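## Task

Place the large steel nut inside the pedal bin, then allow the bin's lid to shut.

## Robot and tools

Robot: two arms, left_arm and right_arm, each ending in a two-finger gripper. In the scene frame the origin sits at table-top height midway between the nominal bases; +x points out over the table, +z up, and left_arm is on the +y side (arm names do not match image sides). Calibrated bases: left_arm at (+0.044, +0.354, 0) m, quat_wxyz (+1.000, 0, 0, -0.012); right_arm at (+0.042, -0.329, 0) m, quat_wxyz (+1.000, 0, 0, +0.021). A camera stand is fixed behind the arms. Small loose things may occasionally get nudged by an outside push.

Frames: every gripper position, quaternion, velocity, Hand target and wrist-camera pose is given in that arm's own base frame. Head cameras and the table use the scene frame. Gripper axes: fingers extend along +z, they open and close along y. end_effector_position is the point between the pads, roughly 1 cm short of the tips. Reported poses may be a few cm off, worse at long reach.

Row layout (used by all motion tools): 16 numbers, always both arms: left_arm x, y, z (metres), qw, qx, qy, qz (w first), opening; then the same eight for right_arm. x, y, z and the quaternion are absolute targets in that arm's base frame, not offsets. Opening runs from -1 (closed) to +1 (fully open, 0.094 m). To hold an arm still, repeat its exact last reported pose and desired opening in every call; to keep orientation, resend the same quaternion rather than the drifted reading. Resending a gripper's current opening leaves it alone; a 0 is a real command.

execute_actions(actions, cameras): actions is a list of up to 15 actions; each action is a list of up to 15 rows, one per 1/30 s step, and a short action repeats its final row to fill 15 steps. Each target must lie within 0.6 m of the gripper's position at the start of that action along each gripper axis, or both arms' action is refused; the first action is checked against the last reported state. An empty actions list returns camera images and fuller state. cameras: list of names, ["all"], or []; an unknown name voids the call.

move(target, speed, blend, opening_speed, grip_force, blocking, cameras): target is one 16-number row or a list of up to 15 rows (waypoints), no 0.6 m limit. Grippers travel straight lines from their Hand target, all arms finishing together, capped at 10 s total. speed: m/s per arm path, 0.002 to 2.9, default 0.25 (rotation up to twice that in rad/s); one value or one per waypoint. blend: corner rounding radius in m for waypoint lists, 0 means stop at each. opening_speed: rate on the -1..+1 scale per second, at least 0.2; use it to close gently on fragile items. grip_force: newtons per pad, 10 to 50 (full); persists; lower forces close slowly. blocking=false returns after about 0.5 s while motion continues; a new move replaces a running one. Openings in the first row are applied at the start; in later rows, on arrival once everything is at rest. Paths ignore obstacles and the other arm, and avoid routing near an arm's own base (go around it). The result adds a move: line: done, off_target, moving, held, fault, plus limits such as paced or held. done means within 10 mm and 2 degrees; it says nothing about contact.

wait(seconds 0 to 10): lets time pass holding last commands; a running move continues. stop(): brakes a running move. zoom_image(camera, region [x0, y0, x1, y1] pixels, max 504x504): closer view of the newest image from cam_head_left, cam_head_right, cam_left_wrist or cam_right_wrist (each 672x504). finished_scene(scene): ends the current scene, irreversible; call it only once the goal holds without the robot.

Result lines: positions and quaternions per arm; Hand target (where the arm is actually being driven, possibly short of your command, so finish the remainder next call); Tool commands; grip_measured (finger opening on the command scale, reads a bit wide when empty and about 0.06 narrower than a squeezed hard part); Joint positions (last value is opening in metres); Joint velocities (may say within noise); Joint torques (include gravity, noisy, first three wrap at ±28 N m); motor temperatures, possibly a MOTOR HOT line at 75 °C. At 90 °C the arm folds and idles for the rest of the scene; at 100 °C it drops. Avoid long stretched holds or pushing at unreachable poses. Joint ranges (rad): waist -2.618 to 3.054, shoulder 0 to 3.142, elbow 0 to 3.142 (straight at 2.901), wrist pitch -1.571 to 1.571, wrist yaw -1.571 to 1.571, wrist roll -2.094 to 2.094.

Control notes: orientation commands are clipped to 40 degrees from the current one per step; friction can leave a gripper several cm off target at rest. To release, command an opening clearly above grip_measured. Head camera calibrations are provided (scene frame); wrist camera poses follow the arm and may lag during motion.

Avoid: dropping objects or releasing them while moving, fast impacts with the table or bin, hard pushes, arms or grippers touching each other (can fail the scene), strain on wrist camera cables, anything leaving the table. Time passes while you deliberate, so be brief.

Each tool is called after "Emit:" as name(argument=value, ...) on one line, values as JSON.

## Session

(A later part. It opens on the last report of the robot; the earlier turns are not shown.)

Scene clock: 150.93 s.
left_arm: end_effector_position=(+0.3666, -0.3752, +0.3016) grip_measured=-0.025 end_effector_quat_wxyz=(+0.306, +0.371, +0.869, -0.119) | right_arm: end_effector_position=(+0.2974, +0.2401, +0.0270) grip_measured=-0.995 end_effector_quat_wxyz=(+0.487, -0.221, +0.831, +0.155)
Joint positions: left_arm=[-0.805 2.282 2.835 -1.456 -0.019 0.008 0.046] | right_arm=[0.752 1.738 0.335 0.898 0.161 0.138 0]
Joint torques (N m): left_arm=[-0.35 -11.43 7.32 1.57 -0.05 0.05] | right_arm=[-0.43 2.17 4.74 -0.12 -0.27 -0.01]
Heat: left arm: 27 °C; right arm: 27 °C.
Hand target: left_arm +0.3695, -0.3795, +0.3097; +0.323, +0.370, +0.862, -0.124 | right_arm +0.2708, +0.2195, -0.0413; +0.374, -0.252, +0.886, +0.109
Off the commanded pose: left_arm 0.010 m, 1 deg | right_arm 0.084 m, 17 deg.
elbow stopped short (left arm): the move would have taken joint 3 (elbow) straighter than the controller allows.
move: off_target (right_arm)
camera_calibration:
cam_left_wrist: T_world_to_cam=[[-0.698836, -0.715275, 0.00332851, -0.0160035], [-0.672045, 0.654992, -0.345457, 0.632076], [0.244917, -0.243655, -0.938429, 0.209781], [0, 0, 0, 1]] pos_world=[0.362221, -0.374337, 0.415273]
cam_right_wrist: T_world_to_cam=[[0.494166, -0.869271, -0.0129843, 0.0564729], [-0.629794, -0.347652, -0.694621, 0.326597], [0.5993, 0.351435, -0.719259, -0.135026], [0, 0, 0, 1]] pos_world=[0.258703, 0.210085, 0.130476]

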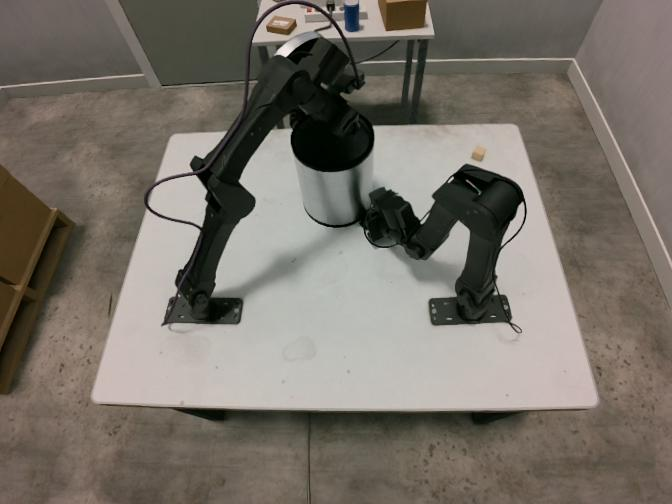

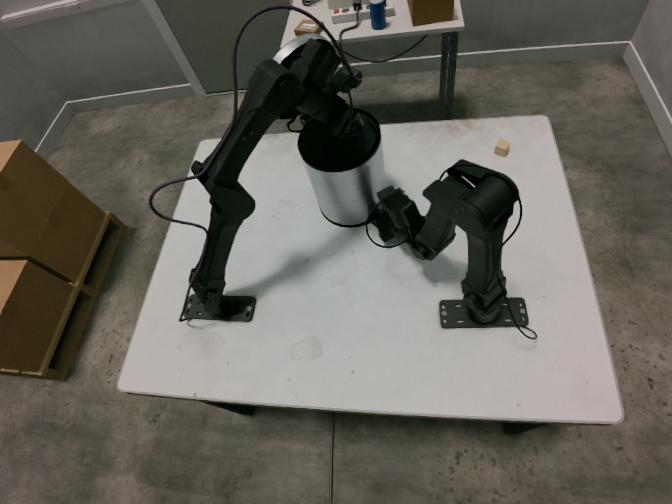

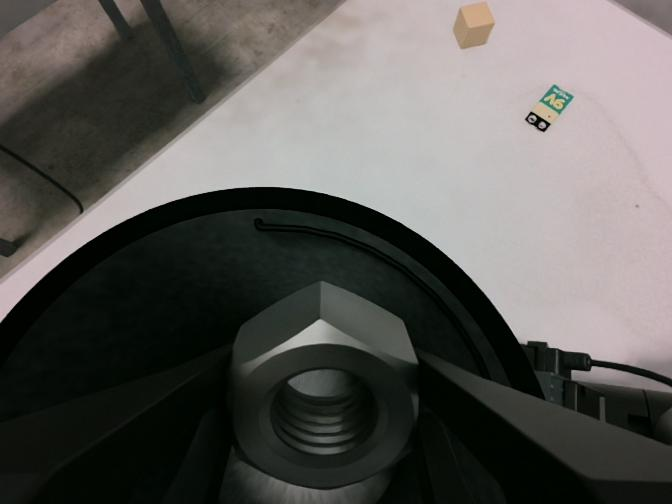

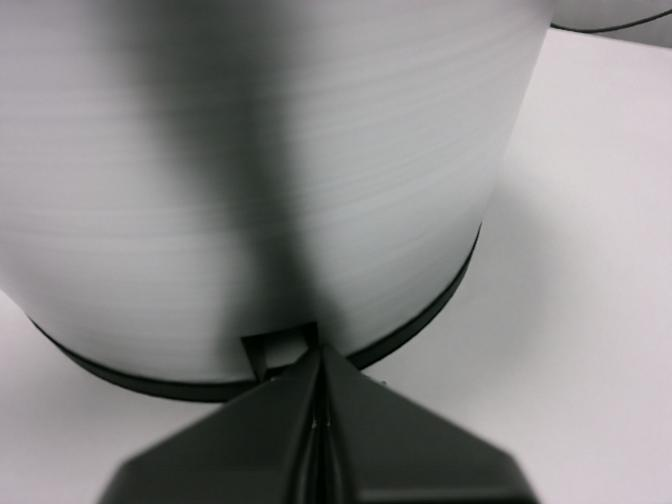

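Emit:
move(target=[[0.36,-0.34,0.30,0.28,0.373,0.876,-0.118,-0.4,0.283,0.23,-0.055,0.368,-0.255,0.888,0.106,-1],[0.364,-0.342,0.22,0.2,0.383,0.898,-0.085,-0.4,0.283,0.23,-0.055,0.368,-0.255,0.888,0.106,-1]], blend=[0.02,0], speed=0.12, cameras=["all"])

Scene clock: 157.50 s.
left_arm: end_effector_position=(+0.3594, -0.3375, +0.2137) grip_measured=-0.025 end_effector_quat_wxyz=(+0.182, +0.380, +0.904, -0.077) | right_arm: end_effector_position=(+0.2972, +0.2401, +0.0276) grip_measured=-0.995 end_effector_quat_wxyz=(+0.490, -0.220, +0.829, +0.157)
Joint positions: left_arm=[-0.749 2.166 2.366 -1.374 0.018 0.043 0.046] | right_arm=[0.752 1.743 0.329 0.916 0.16 0.138 0]
Joint velocities: left_arm=[0.002 0.002 -0.022 0.037 -0.022 -0.168 -0.001] | right_arm=[within noise]
Joint torques (N m): left_arm=[0.09 -13.11 5.05 1.36 0.08 0.12] | right_arm=[-0.4 1.87 4.72 -0.14 -0.27 -0.01]
Heat: left arm: 27 °C; right arm: 27 °C.
Hand target: left_arm +0.3638, -0.3418, +0.2201; +0.199, +0.383, +0.898, -0.085 | right_arm +0.2705, +0.2192, -0.0411; +0.376, -0.252, +0.885, +0.110
Off the commanded pose: left_arm 0.009 m, 2 deg | right_arm 0.084 m, 17 deg.
move: off_target (right_arm)
camera_calibration:
cam_left_wrist: T_world_to_cam=[[-0.692493, -0.721264, 0.0151897, -0.000591612], [-0.719791, 0.689356, -0.0817892, 0.544642], [0.0485205, -0.0675718, -0.996534, 0.280632], [0, 0, 0, 1]] pos_world=[0.378002, -0.356916, 0.324214]
cam_right_wrist: T_world_to_cam=[[0.494887, -0.868822, -0.01532, 0.0563259], [-0.625446, -0.343908, -0.700388, 0.324939], [0.603244, 0.356195, -0.713597, -0.137005], [0, 0, 0, 1]] pos_world=[0.258004, 0.209487, 0.13068]

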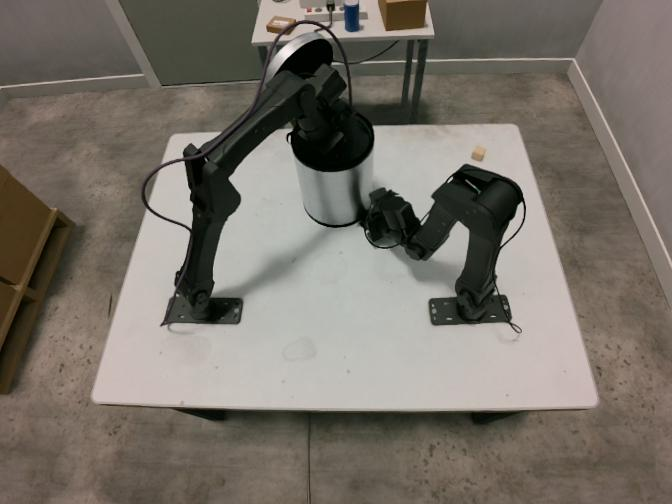

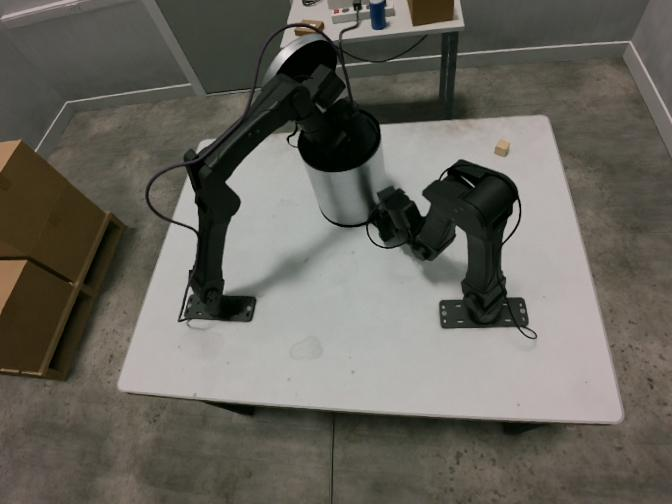

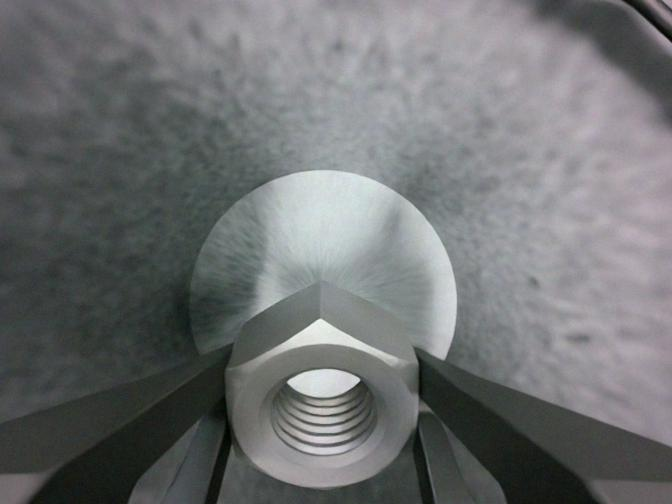

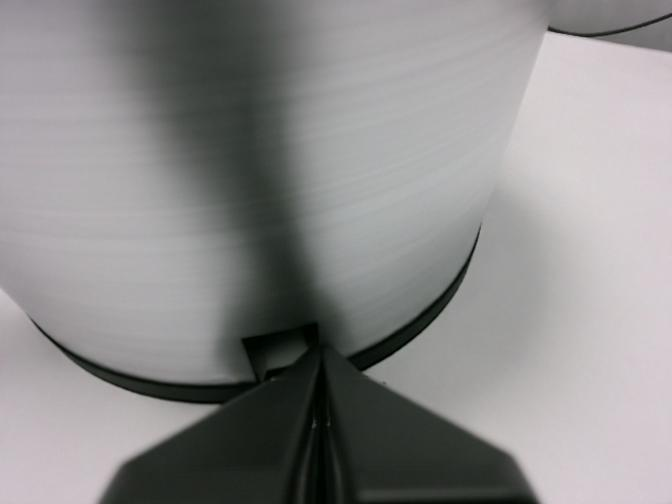

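Emit:
move(target=[[0.371,-0.348,0.13,0.1,0.389,0.915,-0.041,-0.4,0.283,0.23,-0.055,0.368,-0.255,0.888,0.106,-1],[0.371,-0.348,0.13,0.1,0.389,0.915,-0.041,0.3,0.283,0.23,-0.055,0.368,-0.255,0.888,0.106,-1]], speed=0.12, opening_speed=0.8, cameras=["cam_head_left","cam_left_wrist","cam_right_wrist"])

Scene clock: 166.50 s.
left_arm: end_effector_position=(+0.3694, -0.3454, +0.1285) grip_measured=+0.298 end_effector_quat_wxyz=(+0.096, +0.384, +0.917, -0.042) | right_arm: end_effector_position=(+0.2973, +0.2401, +0.0274) grip_measured=-0.995 end_effector_quat_wxyz=(+0.492, -0.219, +0.827, +0.158)
Joint positions: left_arm=[-0.749 2.388 2.447 -1.419 0.013 0.043 0.061] | right_arm=[0.752 1.751 0.326 0.934 0.161 0.138 0]
Joint torques (N m): left_arm=[-0.38 -12.72 7.61 0.63 -0.01 0.09] | right_arm=[-0.43 1.39 4.77 -0.25 -0.28 -0.02]
Heat: left arm: 27 °C; right arm: 26 °C.
Hand target: left_arm +0.3709, -0.3479, +0.1299; +0.100, +0.389, +0.915, -0.041 | right_arm +0.2704, +0.2192, -0.0411; +0.377, -0.252, +0.884, +0.111
Off the commanded pose: left_arm 0.003 m, 1 deg | right_arm 0.084 m, 17 deg.
move: off_target (right_arm)
camera_calibration:
cam_left_wrist: T_world_to_cam=[[-0.689703, -0.723983, 0.0125573, 0.000226949], [-0.719132, 0.686902, 0.104953, 0.525182], [-0.0846099, 0.0633562, -0.994398, 0.28885], [0, 0, 0, 1]] pos_world=[0.402271, -0.378884, 0.23211]
cam_right_wrist: T_world_to_cam=[[0.494588, -0.86897, -0.0165441, 0.0564359], [-0.622386, -0.340826, -0.704608, 0.32332], [0.606645, 0.358788, -0.709404, -0.13894], [0, 0, 0, 1]] pos_world=[0.257604, 0.209087, 0.130183]
Images, in order (width x height): cam_head_left 672x504, cam_left_wrist 672x504, cam_right_wrist 672x504.

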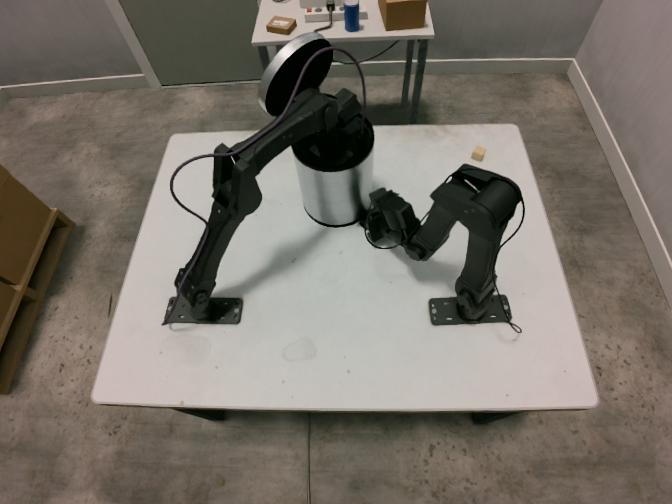

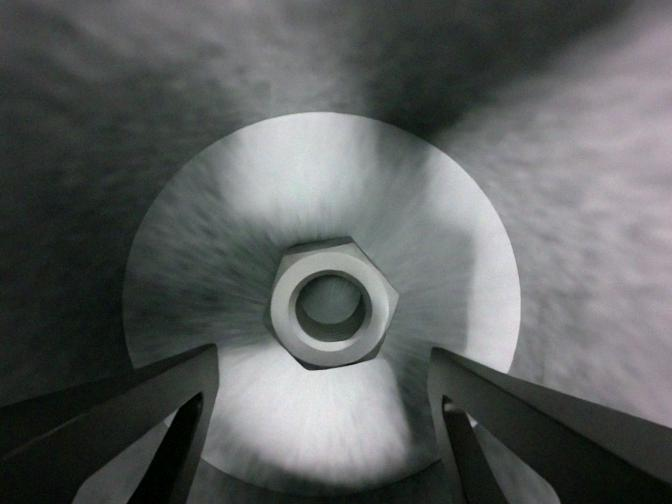

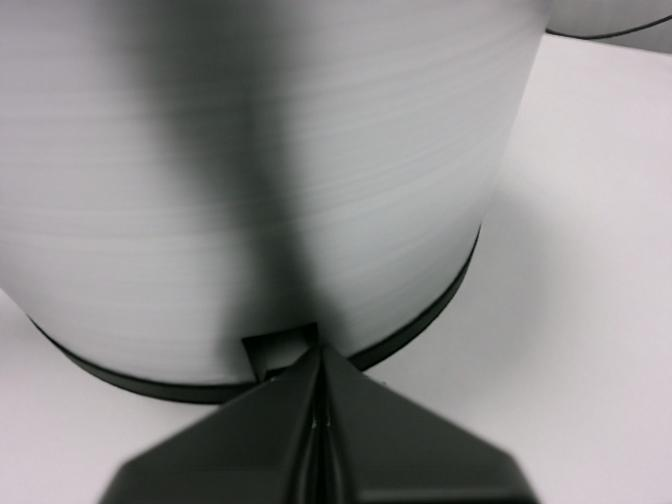

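Nut in. Retreat left, then release pedal gradually.

Emit:
move(target=[[0.364,-0.342,0.22,0.2,0.383,0.898,-0.085,0.3,0.283,0.23,-0.055,0.368,-0.255,0.888,0.106,-1],[0.355,-0.338,0.34,0.306,0.371,0.869,-0.119,0.3,0.283,0.23,-0.055,0.368,-0.255,0.888,0.106,-1],[0.275,-0.30,0.41,0.326,0.360,0.865,-0.131,0.3,0.283,0.23,-0.055,0.368,-0.255,0.888,0.106,-1],[0.22,-0.10,0.38,0.326,0.360,0.865,-0.131,0.3,0.283,0.23,-0.055,0.368,-0.255,0.888,0.106,-1]], blend=[0.02,0.02,0.04,0], speed=0.2, cameras=["cam_head_left"])

Emit:
move(target=[[0.22,-0.10,0.38,0.326,0.360,0.865,-0.131,0.3,0.278,0.228,0.03,0.40,-0.25,0.875,0.11,-1],[0.22,-0.10,0.38,0.326,0.360,0.865,-0.131,0.3,0.278,0.228,0.11,0.368,-0.255,0.888,0.106,-1],[0.22,-0.10,0.38,0.326,0.360,0.865,-0.131,0.3,0.21,0.15,0.17,0.368,-0.255,0.888,0.106,-1]], blend=[0.01,0.01,0], speed=[0.05,0.04,0.2], cameras=["cam_head_left","cam_head_right"])

Scene clock: 182.50 s.
left_arm: end_effector_position=(+0.2231, -0.0995, +0.3824) grip_measured=+0.298 end_effector_quat_wxyz=(+0.359, +0.347, +0.858, -0.119) | right_arm: end_effector_position=(+0.2972, +0.2401, +0.0275) grip_measured=-0.995 end_effector_quat_wxyz=(+0.493, -0.219, +0.827, +0.159)
Joint positions: left_arm=[-0.147 1.216 1.885 -1.546 0.379 0.482 0.061] | right_arm=[0.752 1.754 0.324 0.941 0.16 0.138 0]
Joint torques (N m): left_arm=[0.46 -2.06 3.36 1.36 0.34 0.12] | right_arm=[-0.43 1.21 4.83 -0.28 -0.26 -0.02]
Heat: left arm: 28 °C; right arm: 26 °C.
Hand target: left_arm +0.2202, -0.1004, +0.3797; +0.354, +0.350, +0.858, -0.125 | right_arm +0.2704, +0.2192, -0.0410; +0.377, -0.252, +0.884, +0.111
Off the commanded pose: left_arm 0.004 m, 4 deg | right_arm 0.084 m, 18 deg.
joint sent to its limit (left arm) — joint 4 (wrist pitch), lower limit. The joint targets are off in orientation, not in position.
move: off_target (left_arm, right_arm)
Images, in order (width x height): cam_head_left 672x504.

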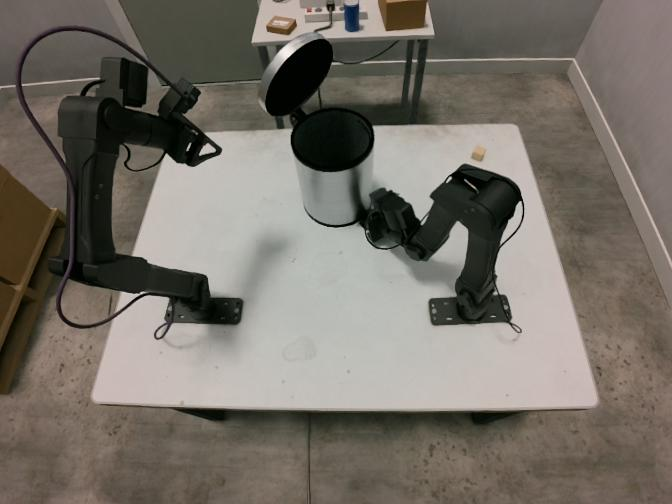

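Scene clock: 187.40 s.
left_arm: end_effector_position=(+0.2231, -0.0995, +0.3824) grip_measured=+0.298 end_effector_quat_wxyz=(+0.359, +0.347, +0.858, -0.119) | right_arm: end_effector_position=(+0.2075, +0.1481, +0.1566) grip_measured=-0.995 end_effector_quat_wxyz=(+0.355, -0.256, +0.894, +0.099)
Joint positions: left_arm=[-0.147 1.216 1.885 -1.546 0.379 0.482 0.061] | right_arm=[0.676 0.789 0.681 -0.712 0.086 0.085 0]
Joint torques (N m): left_arm=[0.5 -2.03 3.37 1.36 0.32 0.12] | right_arm=[-0.31 -1.18 7.97 1.36 -0.05 -0.05]
Heat: left arm: 27 °C; right arm: 26 °C.
Hand target: left_arm +0.2202, -0.1004, +0.3796; +0.354, +0.351, +0.858, -0.125 | right_arm +0.2098, +0.1499, +0.1698; +0.368, -0.255, +0.888, +0.106
Off the commanded pose: left_arm 0.004 m, 4 deg | right_arm 0.014 m, 2 deg.
joint sent to its limit (left arm) — joint 4 (wrist pitch), lower limit. The joint targets are off in orientation, not in position.
move: off_target (left_arm, right_arm)
Images, in order (width x height): cam_head_left 672x504, cam_head_right 672x504.

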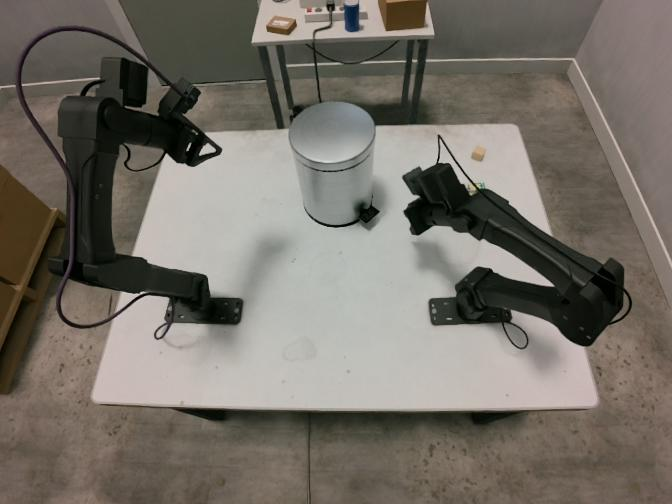

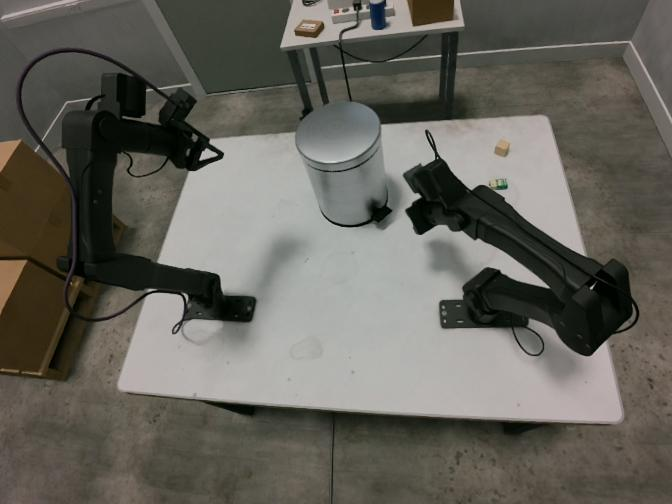

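Emit:
finished_scene(scene=3)

The scene is finished: the task was done.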